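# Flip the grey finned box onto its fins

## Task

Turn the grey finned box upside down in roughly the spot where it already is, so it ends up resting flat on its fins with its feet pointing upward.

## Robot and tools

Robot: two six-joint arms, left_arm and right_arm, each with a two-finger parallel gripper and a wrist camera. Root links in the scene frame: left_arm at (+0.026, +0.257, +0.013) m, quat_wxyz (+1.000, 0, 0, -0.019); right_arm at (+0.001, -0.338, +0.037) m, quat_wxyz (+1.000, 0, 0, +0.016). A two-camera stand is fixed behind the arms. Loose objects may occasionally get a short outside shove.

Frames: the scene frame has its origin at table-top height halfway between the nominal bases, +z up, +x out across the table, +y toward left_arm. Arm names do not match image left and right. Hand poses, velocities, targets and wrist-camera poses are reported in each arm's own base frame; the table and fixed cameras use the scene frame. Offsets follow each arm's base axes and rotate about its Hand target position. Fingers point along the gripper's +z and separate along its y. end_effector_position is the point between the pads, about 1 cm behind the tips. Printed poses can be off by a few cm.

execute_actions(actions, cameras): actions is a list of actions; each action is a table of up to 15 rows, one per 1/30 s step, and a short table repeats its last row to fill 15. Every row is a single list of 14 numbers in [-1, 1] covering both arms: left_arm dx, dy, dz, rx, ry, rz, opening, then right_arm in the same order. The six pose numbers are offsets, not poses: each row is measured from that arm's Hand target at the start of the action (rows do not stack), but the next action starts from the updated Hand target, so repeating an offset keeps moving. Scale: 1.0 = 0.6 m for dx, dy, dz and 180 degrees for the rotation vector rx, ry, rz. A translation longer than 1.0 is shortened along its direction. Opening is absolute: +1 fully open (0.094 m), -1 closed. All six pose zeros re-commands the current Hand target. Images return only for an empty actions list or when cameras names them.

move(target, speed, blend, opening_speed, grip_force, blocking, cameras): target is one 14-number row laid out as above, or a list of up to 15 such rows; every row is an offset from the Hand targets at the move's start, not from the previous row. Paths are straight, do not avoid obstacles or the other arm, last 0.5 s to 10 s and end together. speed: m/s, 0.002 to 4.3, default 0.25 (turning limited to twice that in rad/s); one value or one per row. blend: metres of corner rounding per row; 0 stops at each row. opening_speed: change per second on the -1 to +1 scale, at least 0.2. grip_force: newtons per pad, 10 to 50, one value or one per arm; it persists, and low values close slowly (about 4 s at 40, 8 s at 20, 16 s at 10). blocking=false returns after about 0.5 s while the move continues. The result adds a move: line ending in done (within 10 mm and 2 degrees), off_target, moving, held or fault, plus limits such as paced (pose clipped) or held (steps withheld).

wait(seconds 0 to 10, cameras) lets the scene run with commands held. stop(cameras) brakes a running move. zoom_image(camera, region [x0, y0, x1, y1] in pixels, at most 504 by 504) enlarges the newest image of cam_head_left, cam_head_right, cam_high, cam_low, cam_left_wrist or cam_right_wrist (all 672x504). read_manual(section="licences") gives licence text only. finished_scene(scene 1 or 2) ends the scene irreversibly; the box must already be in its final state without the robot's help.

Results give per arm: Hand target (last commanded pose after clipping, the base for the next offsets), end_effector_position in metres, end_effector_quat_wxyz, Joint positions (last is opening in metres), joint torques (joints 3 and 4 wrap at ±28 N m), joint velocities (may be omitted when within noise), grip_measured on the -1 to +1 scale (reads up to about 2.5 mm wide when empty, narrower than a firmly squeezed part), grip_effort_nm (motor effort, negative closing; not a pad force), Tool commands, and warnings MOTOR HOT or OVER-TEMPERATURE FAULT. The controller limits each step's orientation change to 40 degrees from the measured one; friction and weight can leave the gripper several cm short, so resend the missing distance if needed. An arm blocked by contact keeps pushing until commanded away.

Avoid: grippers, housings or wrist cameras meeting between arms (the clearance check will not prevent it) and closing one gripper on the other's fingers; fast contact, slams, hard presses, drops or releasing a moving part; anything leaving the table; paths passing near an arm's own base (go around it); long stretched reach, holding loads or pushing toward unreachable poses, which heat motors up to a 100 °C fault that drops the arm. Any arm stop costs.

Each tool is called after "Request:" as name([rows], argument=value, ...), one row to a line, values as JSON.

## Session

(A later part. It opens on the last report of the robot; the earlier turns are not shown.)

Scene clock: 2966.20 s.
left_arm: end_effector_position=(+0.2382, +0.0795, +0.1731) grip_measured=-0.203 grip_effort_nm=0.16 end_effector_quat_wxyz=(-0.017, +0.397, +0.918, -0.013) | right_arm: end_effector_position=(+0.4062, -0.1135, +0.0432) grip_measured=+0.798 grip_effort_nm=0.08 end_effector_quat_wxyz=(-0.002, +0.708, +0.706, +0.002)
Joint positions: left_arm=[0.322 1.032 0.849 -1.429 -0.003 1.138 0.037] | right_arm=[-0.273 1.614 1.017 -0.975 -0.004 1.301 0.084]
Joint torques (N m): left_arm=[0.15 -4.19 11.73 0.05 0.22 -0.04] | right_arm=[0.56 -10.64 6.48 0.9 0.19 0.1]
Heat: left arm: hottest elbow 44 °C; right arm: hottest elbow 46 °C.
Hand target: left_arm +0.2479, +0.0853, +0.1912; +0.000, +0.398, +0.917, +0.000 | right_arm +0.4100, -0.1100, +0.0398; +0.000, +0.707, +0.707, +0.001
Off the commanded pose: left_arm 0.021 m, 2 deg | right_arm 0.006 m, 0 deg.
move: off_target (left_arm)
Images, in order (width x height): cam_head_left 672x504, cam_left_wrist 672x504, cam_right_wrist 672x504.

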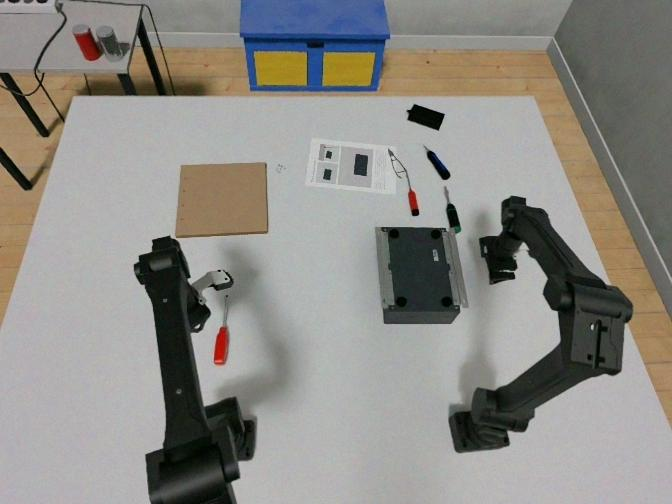

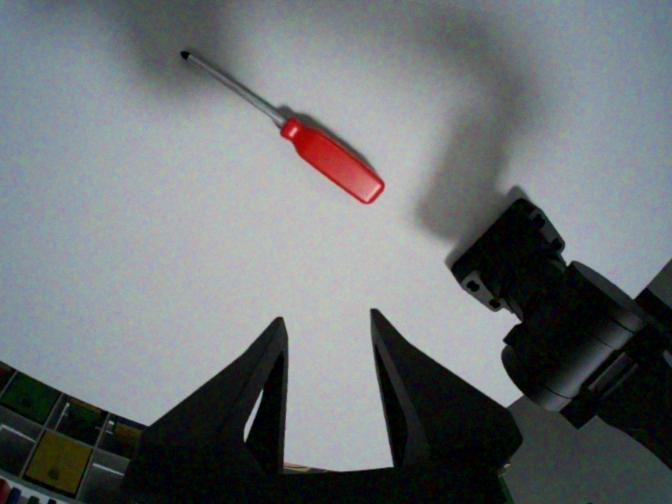

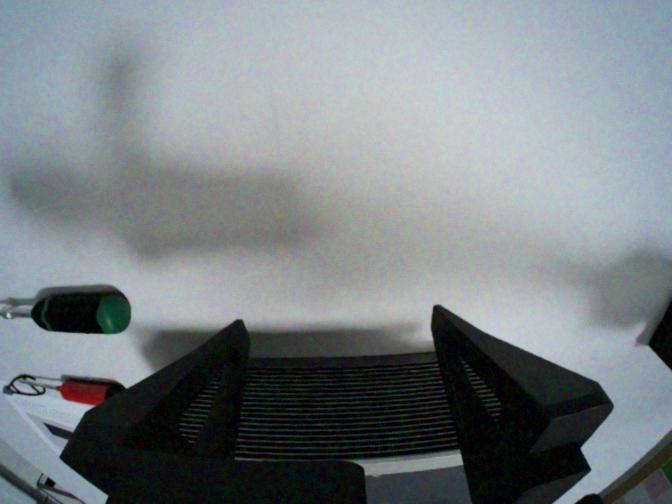

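Request:
move([
  [0,0,0,0,0,0,-0.2, 0.0,0,-0.038,0,0,0.0,0.8],
  [0,0,0,0,0,0,-0.2, 0.0,0.33,-0.038,0,0,0.0,0.8],
], speed=0.07, cameras=["cam_right_wrist","cam_head_left"])

Scene clock: 2982.47 s.
left_arm: end_effector_position=(+0.2382, +0.0795, +0.1731) grip_measured=-0.203 grip_effort_nm=0.16 end_effector_quat_wxyz=(-0.017, +0.397, +0.918, -0.013) | right_arm: end_effector_position=(+0.4032, +0.0551, +0.0143) grip_measured=+0.799 grip_effort_nm=0.07 end_effector_quat_wxyz=(+0.007, +0.728, +0.685, -0.013)
Joint positions: left_arm=[0.322 1.032 0.849 -1.429 -0.003 1.139 0.037] | right_arm=[0.148 1.636 0.951 -0.897 0.027 1.781 0.084]
Joint torques (N m): left_arm=[0.09 -4.13 11.7 0.17 0.23 -0.06] | right_arm=[4.42 -10.46 7.9 0.25 -1.08 -0.03]
Heat: left arm: hottest elbow 46 °C; right arm: hottest elbow 44 °C.
Hand target: left_arm +0.2479, +0.0853, +0.1912; +0.000, +0.398, +0.917, +0.000 | right_arm +0.4101, +0.0881, +0.0171; +0.000, +0.707, +0.707, +0.001
Off the commanded pose: left_arm 0.021 m, 2 deg | right_arm 0.034 m, 4 deg.
move: off_target (left_arm, right_arm)
Images, in order (width x height): cam_head_left 672x504, cam_right_wrist 672x504.

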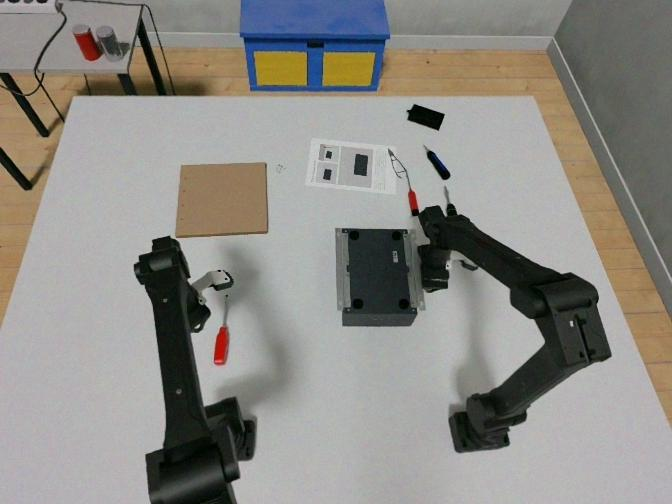

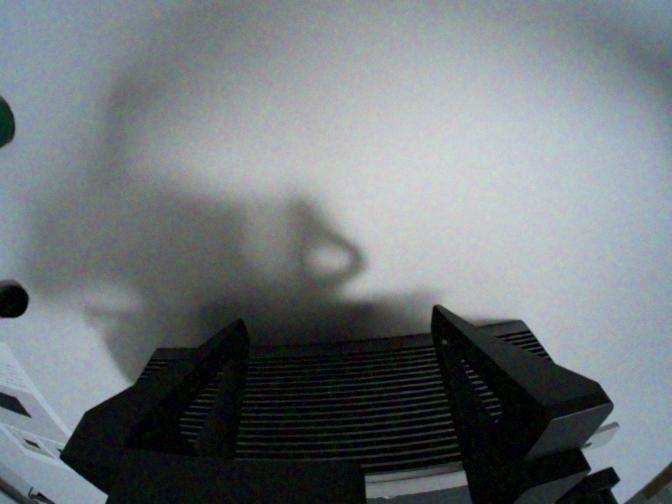

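Request:
move([
  [0,0,0,0,0,0,-0.2, 0.0,0.09,0.0,0,0,0.025,0.8],
  [0,0,0,0,0,0,-0.2, 0.01,0.185,0.0,0,0,0.05,0.8],
], speed=0.06, blend=0.02, cameras=["cam_right_wrist","cam_head_left","cam_high"])

Scene clock: 2995.17 s.
left_arm: end_effector_position=(+0.2382, +0.0795, +0.1731) grip_measured=-0.203 grip_effort_nm=0.16 end_effector_quat_wxyz=(-0.017, +0.397, +0.918, -0.013) | right_arm: end_effector_position=(+0.4110, +0.1600, +0.0156) grip_measured=+0.799 grip_effort_nm=0.06 end_effector_quat_wxyz=(+0.008, +0.679, +0.734, -0.014)
Joint positions: left_arm=[0.322 1.032 0.849 -1.429 -0.003 1.139 0.037] | right_arm=[0.383 1.712 1.058 -0.934 0.027 1.877 0.085]
Joint torques (N m): left_arm=[0.21 -4.07 11.73 0.14 0.23 -0.05] | right_arm=[4.48 -10.34 9.28 0.39 -1.12 -0.19]
Heat: left arm: hottest elbow 47 °C; right arm: hottest elbow 43 °C.
Hand target: left_arm +0.2479, +0.0853, +0.1912; +0.000, +0.398, +0.917, +0.000 | right_arm +0.4159, +0.1991, +0.0170; +0.000, +0.649, +0.761, +0.001
Off the commanded pose: left_arm 0.021 m, 2 deg | right_arm 0.039 m, 5 deg.
move: off_target (left_arm, right_arm)
Images, in order (width x height): cam_head_left 672x504, cam_high 672x504, cam_right_wrist 672x504.

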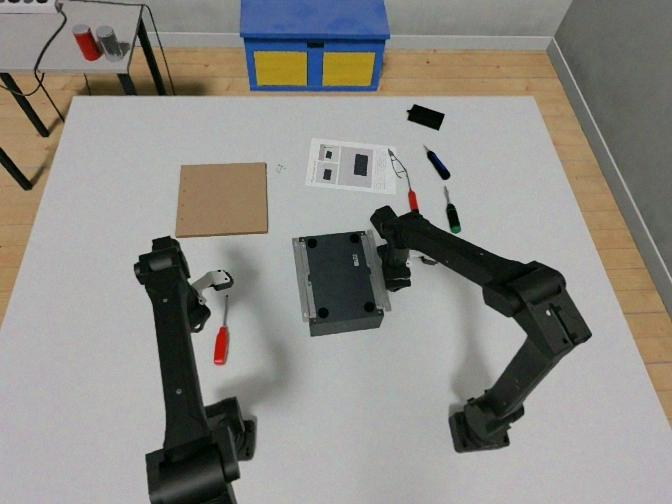

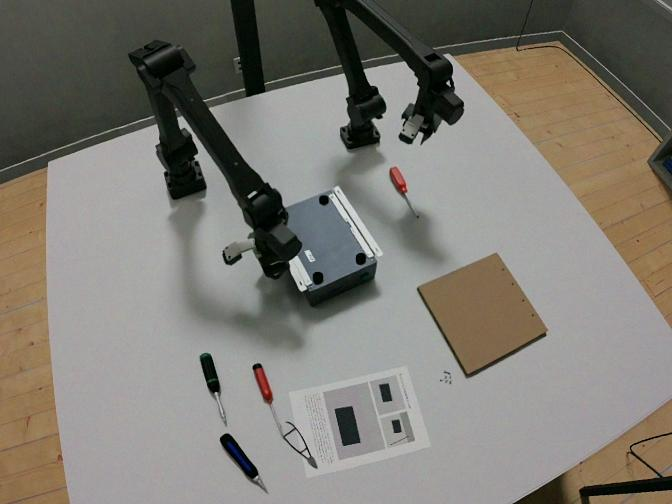

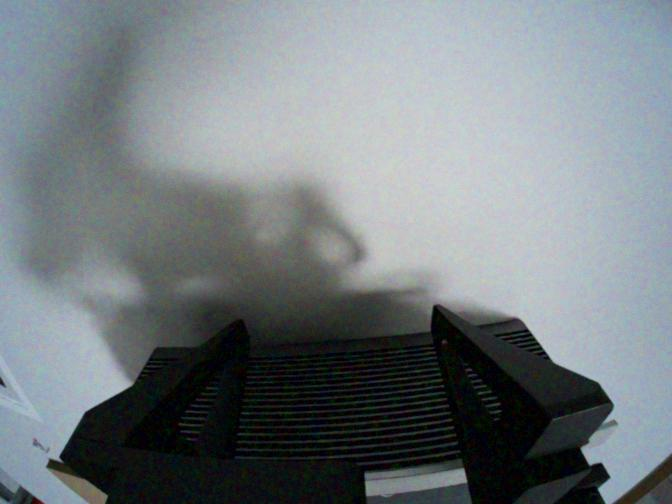

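Request:
move([
  [0,0,0,0,0,0,-0.2, 0.0,-0.15,0.0,0,0,0,0.8],
  [0,0,0,0,0,0,-0.2, -0.05,-0.25,0.2,0,0,0,0.8],
], speed=0.15, blend=0.03, cameras=["cam_right_wrist","cam_head_left","cam_high","cam_low"])

Request:
zoom_image(camera="cam_low", region=[250, 230, 390, 310])

Request:
zoom_image(camera="cam_high", region=[250, 160, 410, 320])

Scene clock: 3010.83 s.
left_arm: end_effector_position=(+0.2382, +0.0795, +0.1731) grip_measured=-0.203 grip_effort_nm=0.16 end_effector_quat_wxyz=(-0.017, +0.397, +0.918, -0.013) | right_arm: end_effector_position=(+0.3702, +0.0514, +0.1195) grip_measured=+0.799 grip_effort_nm=0.06 end_effector_quat_wxyz=(-0.012, +0.648, +0.762, -0.016)
Joint positions: left_arm=[0.322 1.032 0.849 -1.429 -0.003 1.139 0.037] | right_arm=[0.141 1.419 1.021 -1.213 0.003 1.55 0.085]
Joint torques (N m): left_arm=[0.03 -4.19 11.66 0.18 0.22 -0.05] | right_arm=[-1.67 -9.82 10.18 -0.14 -0.09 -0.07]
Heat: left arm: hottest elbow 48 °C; right arm: hottest elbow 43 °C.
Hand target: left_arm +0.2479, +0.0853, +0.1912; +0.000, +0.398, +0.917, +0.000 | right_arm +0.3859, +0.0491, +0.1369; +0.000, +0.649, +0.761, +0.001
Off the commanded pose: left_arm 0.021 m, 2 deg | right_arm 0.024 m, 2 deg.
move: off_target (left_arm, right_arm)
Images, in order (width x height): cam_head_left 672x504, cam_high 672x504, cam_low 672x504, cam_right_wrist 672x504.

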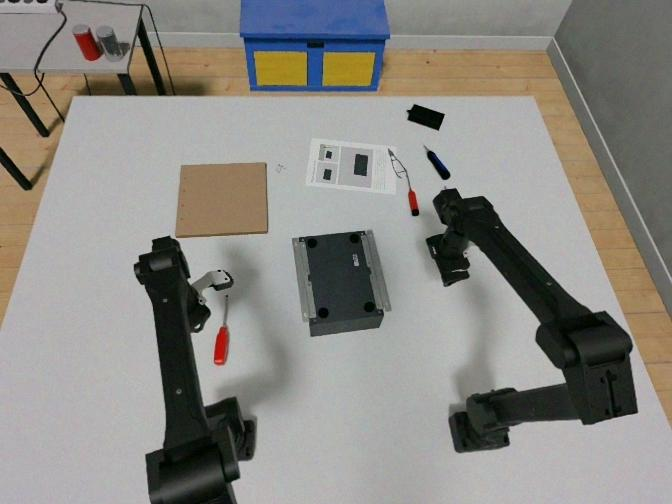

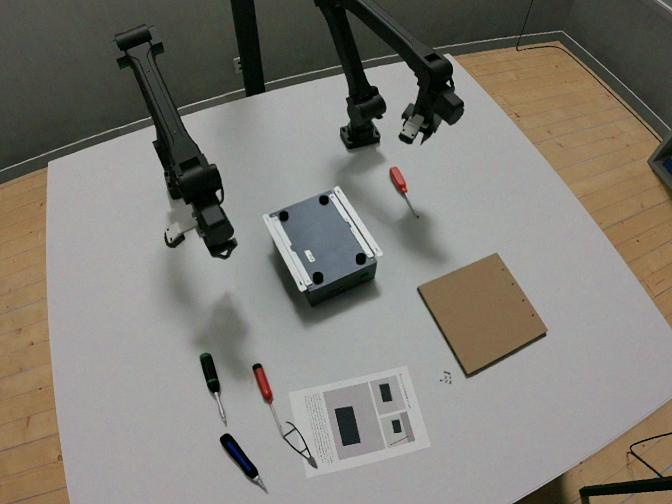

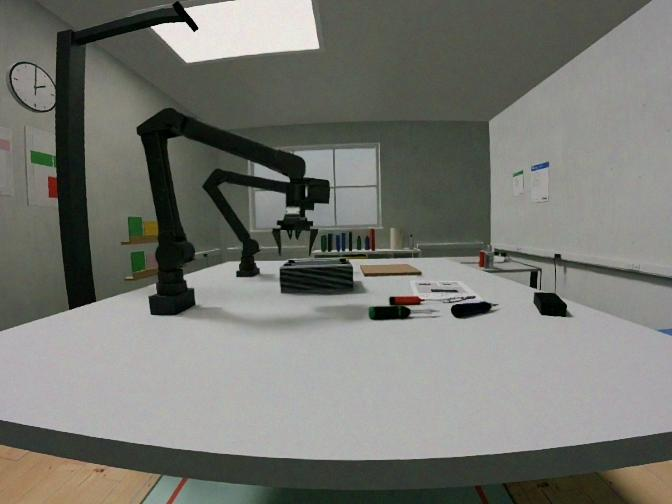

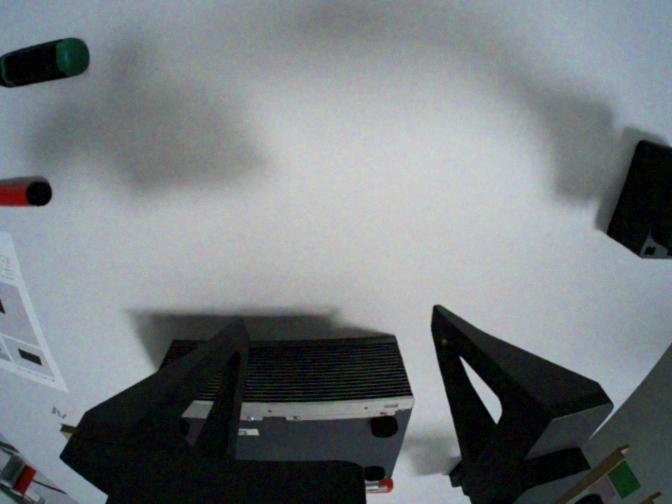

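Scaled by 3.600.

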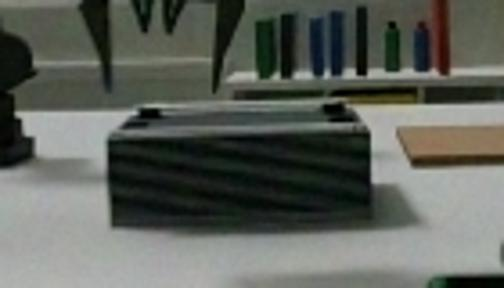

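Scaled by 3.150.

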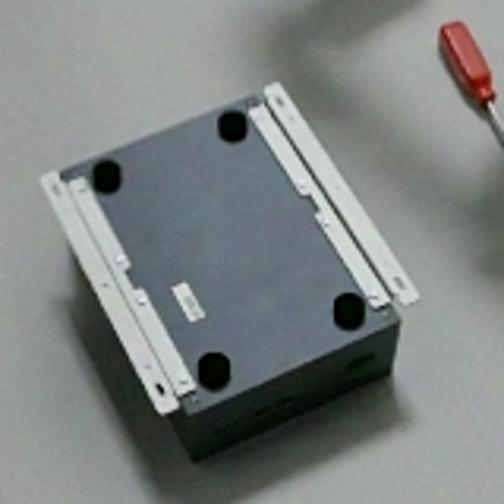

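Request:
move([
  [0,0,0,0,0,0,-0.2, -0.285,0.368,0.03,0,0,0.478,0.8],
  [0,0,0,0,0,0,-0.2, -0.285,0.372,-0.195,0,0,0.478,0.8],
], speed=0.2, blend=0.03, cameras=["cam_right_wrist","cam_head_left"])

Scene clock: 3043.53 s.
left_arm: end_effector_position=(+0.2382, +0.0795, +0.1731) grip_measured=-0.203 grip_effort_nm=0.16 end_effector_quat_wxyz=(-0.017, +0.397, +0.918, -0.013) | right_arm: end_effector_position=(+0.2165, +0.2653, +0.0209) grip_measured=+0.799 grip_effort_nm=0.06 end_effector_quat_wxyz=(-0.002, -0.033, +0.999, -0.004)
Joint positions: left_arm=[0.322 1.032 0.849 -1.429 -0.003 1.139 0.037] | right_arm=[0.889 1.471 0.774 -0.881 0.002 0.822 0.085]
Joint torques (N m): left_arm=[0.09 -4.19 11.69 0.13 0.24 -0.05] | right_arm=[0.5 -8.06 6.52 0.87 -0.09 -0.13]
Heat: left arm: hottest elbow 50 °C; right arm: hottest elbow 47 °C.
Hand target: left_arm +0.2479, +0.0853, +0.1912; +0.000, +0.398, +0.917, +0.000 | right_arm +0.2149, +0.2723, +0.0199; +0.000, -0.044, +0.999, +0.000
Off the commanded pose: left_arm 0.021 m, 2 deg | right_arm 0.007 m, 1 deg.
move: off_target (left_arm)
Images, in order (width x height): cam_head_left 672x504, cam_right_wrist 672x504.

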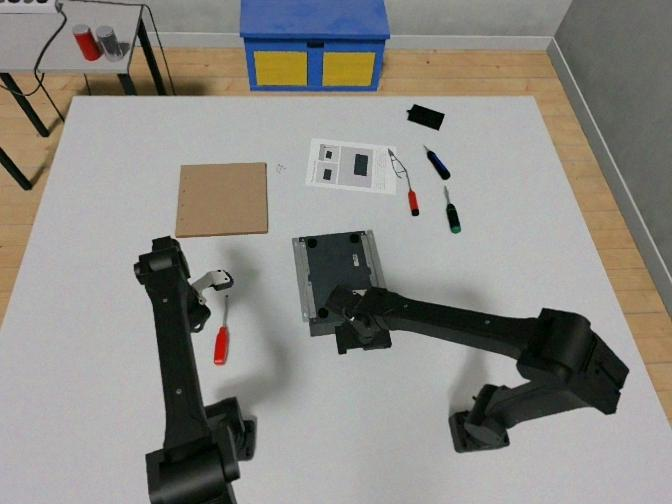

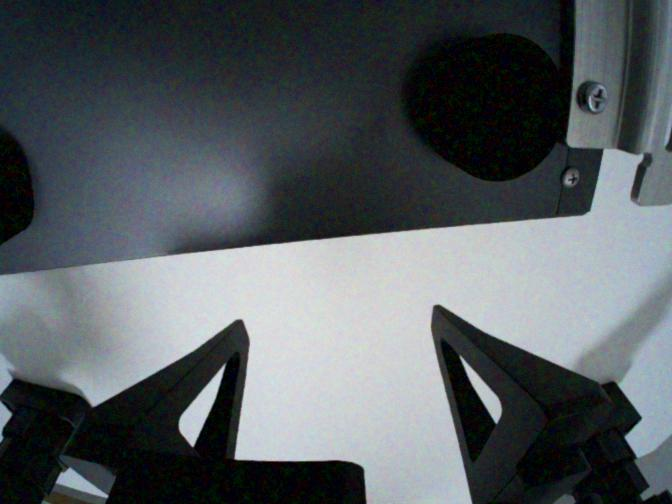

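Request:
move([
  [0,0,0,0,0,0,-0.2, 0.0,0.037,0.0,0,0,0,0.8],
  [0,0,0,0,0,0,-0.2, 0.158,0.05,0.0,0,0,0,0.8],
], speed=0.06, cameras=["cam_right_wrist","cam_head_left","cam_high"])

Scene clock: 3055.17 s.
left_arm: end_effector_position=(+0.2382, +0.0795, +0.1731) grip_measured=-0.203 grip_effort_nm=0.16 end_effector_quat_wxyz=(-0.017, +0.397, +0.918, -0.013) | right_arm: end_effector_position=(+0.2677, +0.2878, +0.0139) grip_measured=+0.799 grip_effort_nm=0.06 end_effector_quat_wxyz=(-0.032, -0.052, +0.998, -0.019)
Joint positions: left_arm=[0.322 1.032 0.849 -1.429 -0.003 1.139 0.037] | right_arm=[0.816 1.64 0.953 -0.956 -0.016 0.711 0.085]
Joint torques (N m): left_arm=[0.09 -4.25 11.71 0.17 0.23 -0.05] | right_arm=[-4.19 -8.76 10.76 1.87 0.79 -0.28]
Heat: left arm: hottest elbow 50 °C; right arm: hottest elbow 46 °C.
Hand target: left_arm +0.2479, +0.0853, +0.1912; +0.000, +0.398, +0.917, +0.000 | right_arm +0.3098, +0.3023, +0.0200; +0.000, -0.044, +0.999, +0.000
Off the commanded pose: left_arm 0.021 m, 2 deg | right_arm 0.045 m, 4 deg.
move: off_target (left_arm, right_arm)
Images, in order (width x height): cam_head_left 672x504, cam_high 672x504, cam_right_wrist 672x504.

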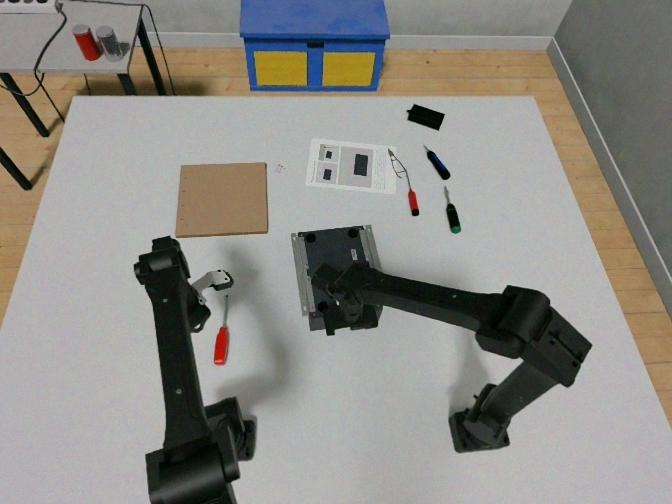

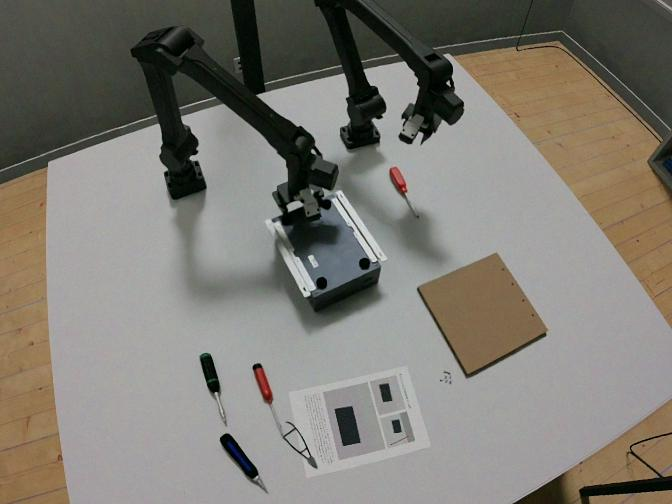

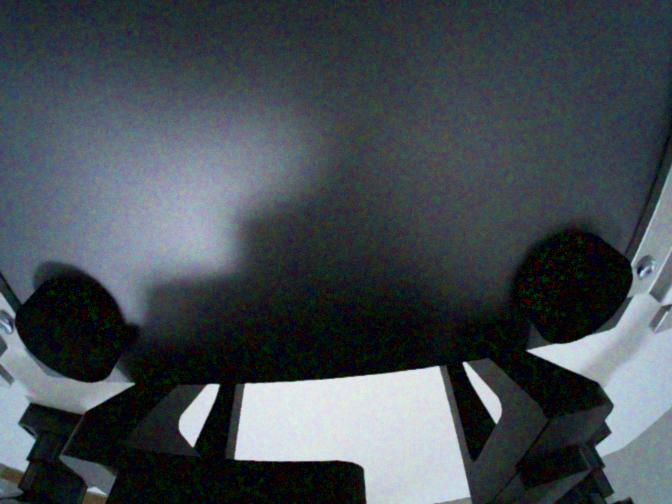

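Request:
execute_actions(actions=[])

Scene clock: 3085.30 s.
left_arm: end_effector_position=(+0.2382, +0.0795, +0.1731) grip_measured=-0.203 grip_effort_nm=0.16 end_effector_quat_wxyz=(-0.017, +0.397, +0.918, -0.013) | right_arm: end_effector_position=(+0.2677, +0.2878, +0.0139) grip_measured=+0.799 grip_effort_nm=0.06 end_effector_quat_wxyz=(-0.032, -0.052, +0.998, -0.019)
Joint positions: left_arm=[0.322 1.032 0.849 -1.429 -0.003 1.139 0.037] | right_arm=[0.816 1.64 0.953 -0.956 -0.016 0.711 0.085]
Joint velocities: within noise
Joint torques (N m): left_arm=[0.03 -4.19 11.67 0.12 0.24 -0.05] | right_arm=[-3.66 -9 10.7 1.69 0.78 -0.28]
Heat: left arm: hottest elbow 51 °C; right arm: hottest elbow 47 °C.
Hand target: left_arm +0.2479, +0.0853, +0.1912; +0.000, +0.398, +0.917, +0.000 | right_arm +0.3098, +0.3023, +0.0200; +0.000, -0.044, +0.999, +0.000
Tool commands: left_gripper/opening=-0.2 right_gripper/opening=+0.8
Off the commanded pose: left_arm 0.021 m, 2 deg | right_arm 0.045 m, 4 deg.

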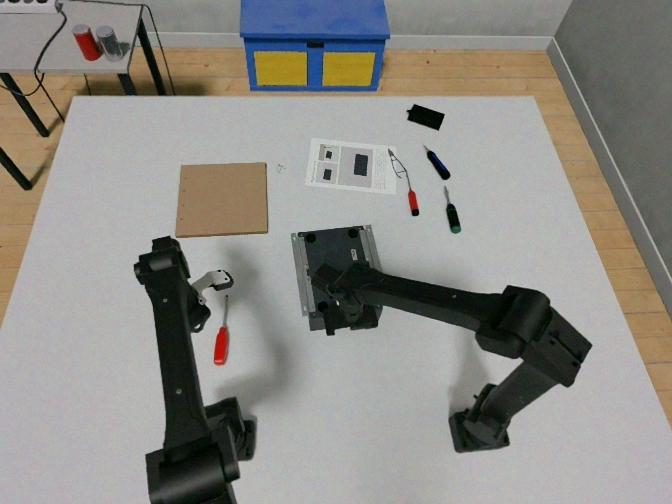

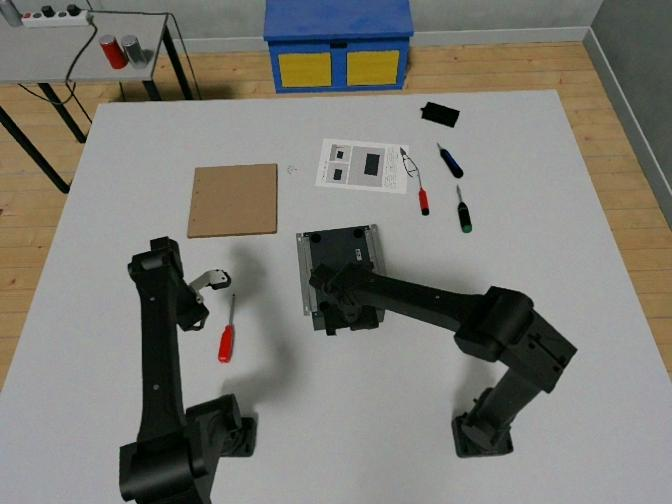

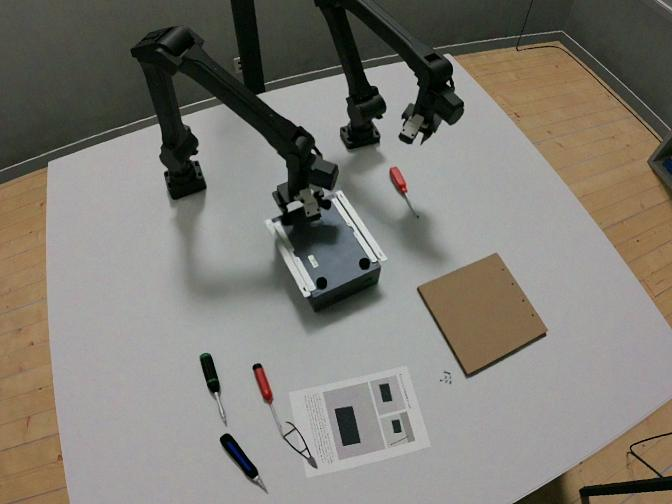

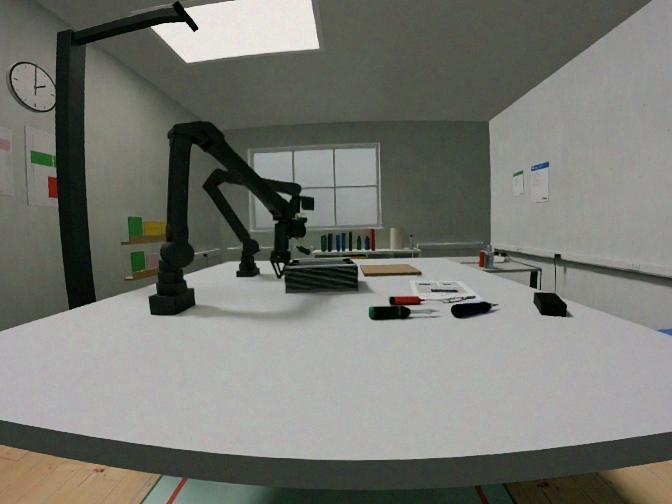

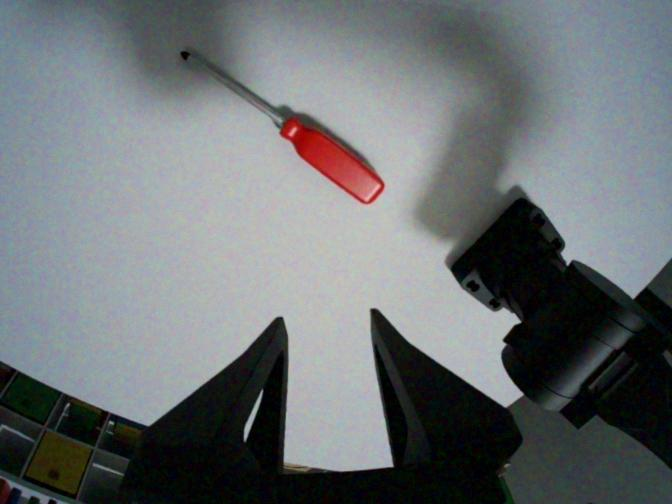

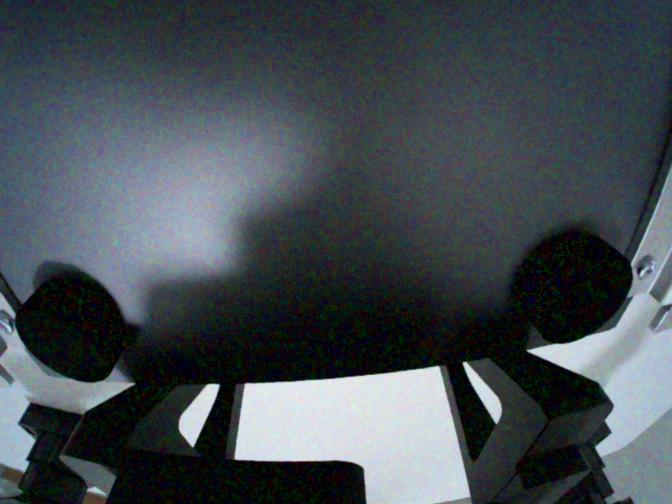

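Request:
move([
  [0,0,0,0,0,0,-0.2,-0.20,0,0.02,0,0,0,0.8],
  [0,0,0,0,0,0,-0.2,-0.20,0,0.32,0,0,0,0.8],
  [0,0,0,0,0,0,-0.2,-0.10,-0.2,0.32,0,0,0,0.8],
], blend=[0.01,0.05,0], speed=0.2, cameras=["cam_head_left","cam_high","cam_low"])

Scene clock: 3095.13 s.
left_arm: end_effector_position=(+0.2382, +0.0795, +0.1731) grip_measured=-0.203 grip_effort_nm=0.16 end_effector_quat_wxyz=(-0.017, +0.397, +0.918, -0.013) | right_arm: end_effector_position=(+0.2485, +0.1863, +0.2084) grip_measured=+0.799 grip_effort_nm=0.06 end_effector_quat_wxyz=(+0.000, -0.047, +0.999, -0.002)
Joint positions: left_arm=[0.322 1.032 0.849 -1.429 -0.003 1.139 0.037] | right_arm=[0.646 1.159 1.032 -1.446 0.003 0.553 0.085]
Joint torques (N m): left_arm=[0.21 -4.13 11.69 0.16 0.24 -0.06] | right_arm=[-1.61 -6.48 8.08 0.25 -0.13 -0.14]
Heat: left arm: hottest elbow 51 °C; right arm: hottest elbow 47 °C.
Hand target: left_arm +0.2479, +0.0853, +0.1912; +0.000, +0.398, +0.917, +0.000 | right_arm +0.2497, +0.1823, +0.2119; +0.000, -0.044, +0.999, +0.000
Off the commanded pose: left_arm 0.021 m, 2 deg | right_arm 0.006 m, 0 deg.
move: off_target (left_arm)
Images, in order (width x height): cam_head_left 672x504, cam_high 672x504, cam_low 672x504.

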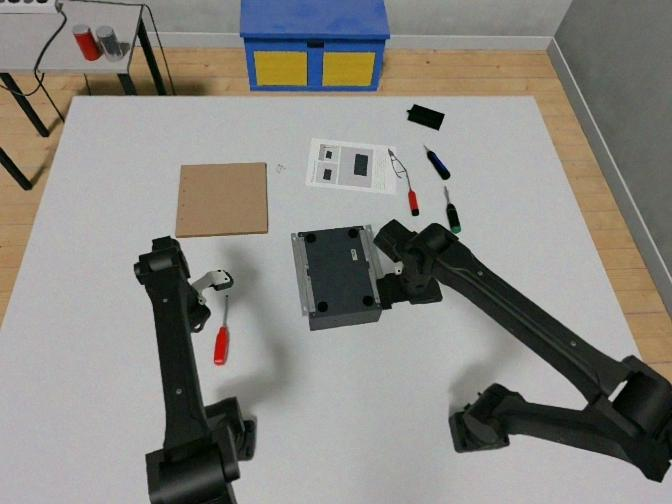

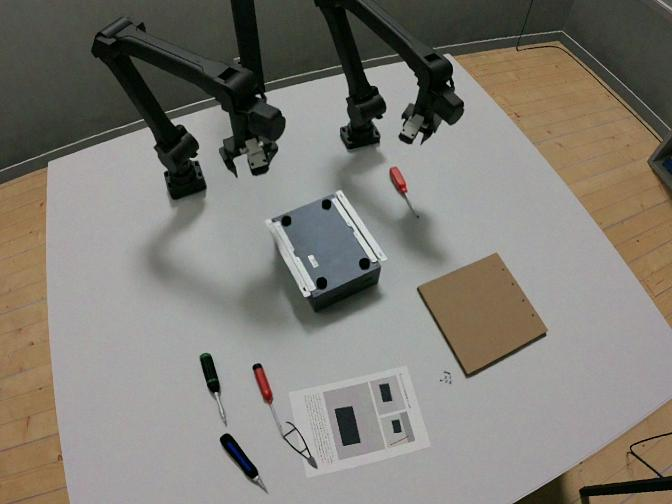

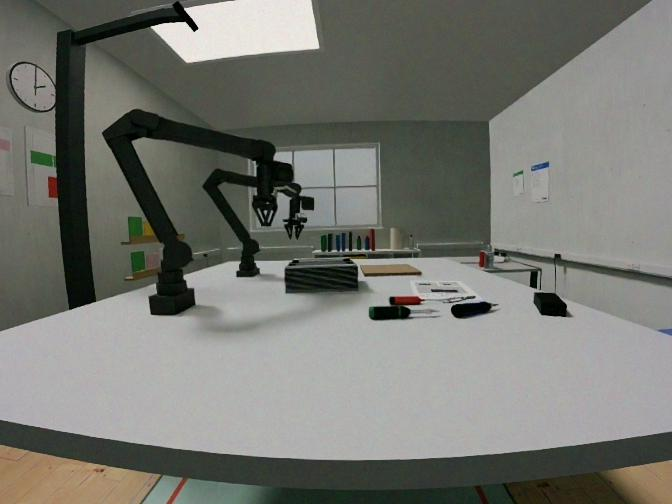

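Request:
finished_scene(scene=1)

The scene is finished: the task was done.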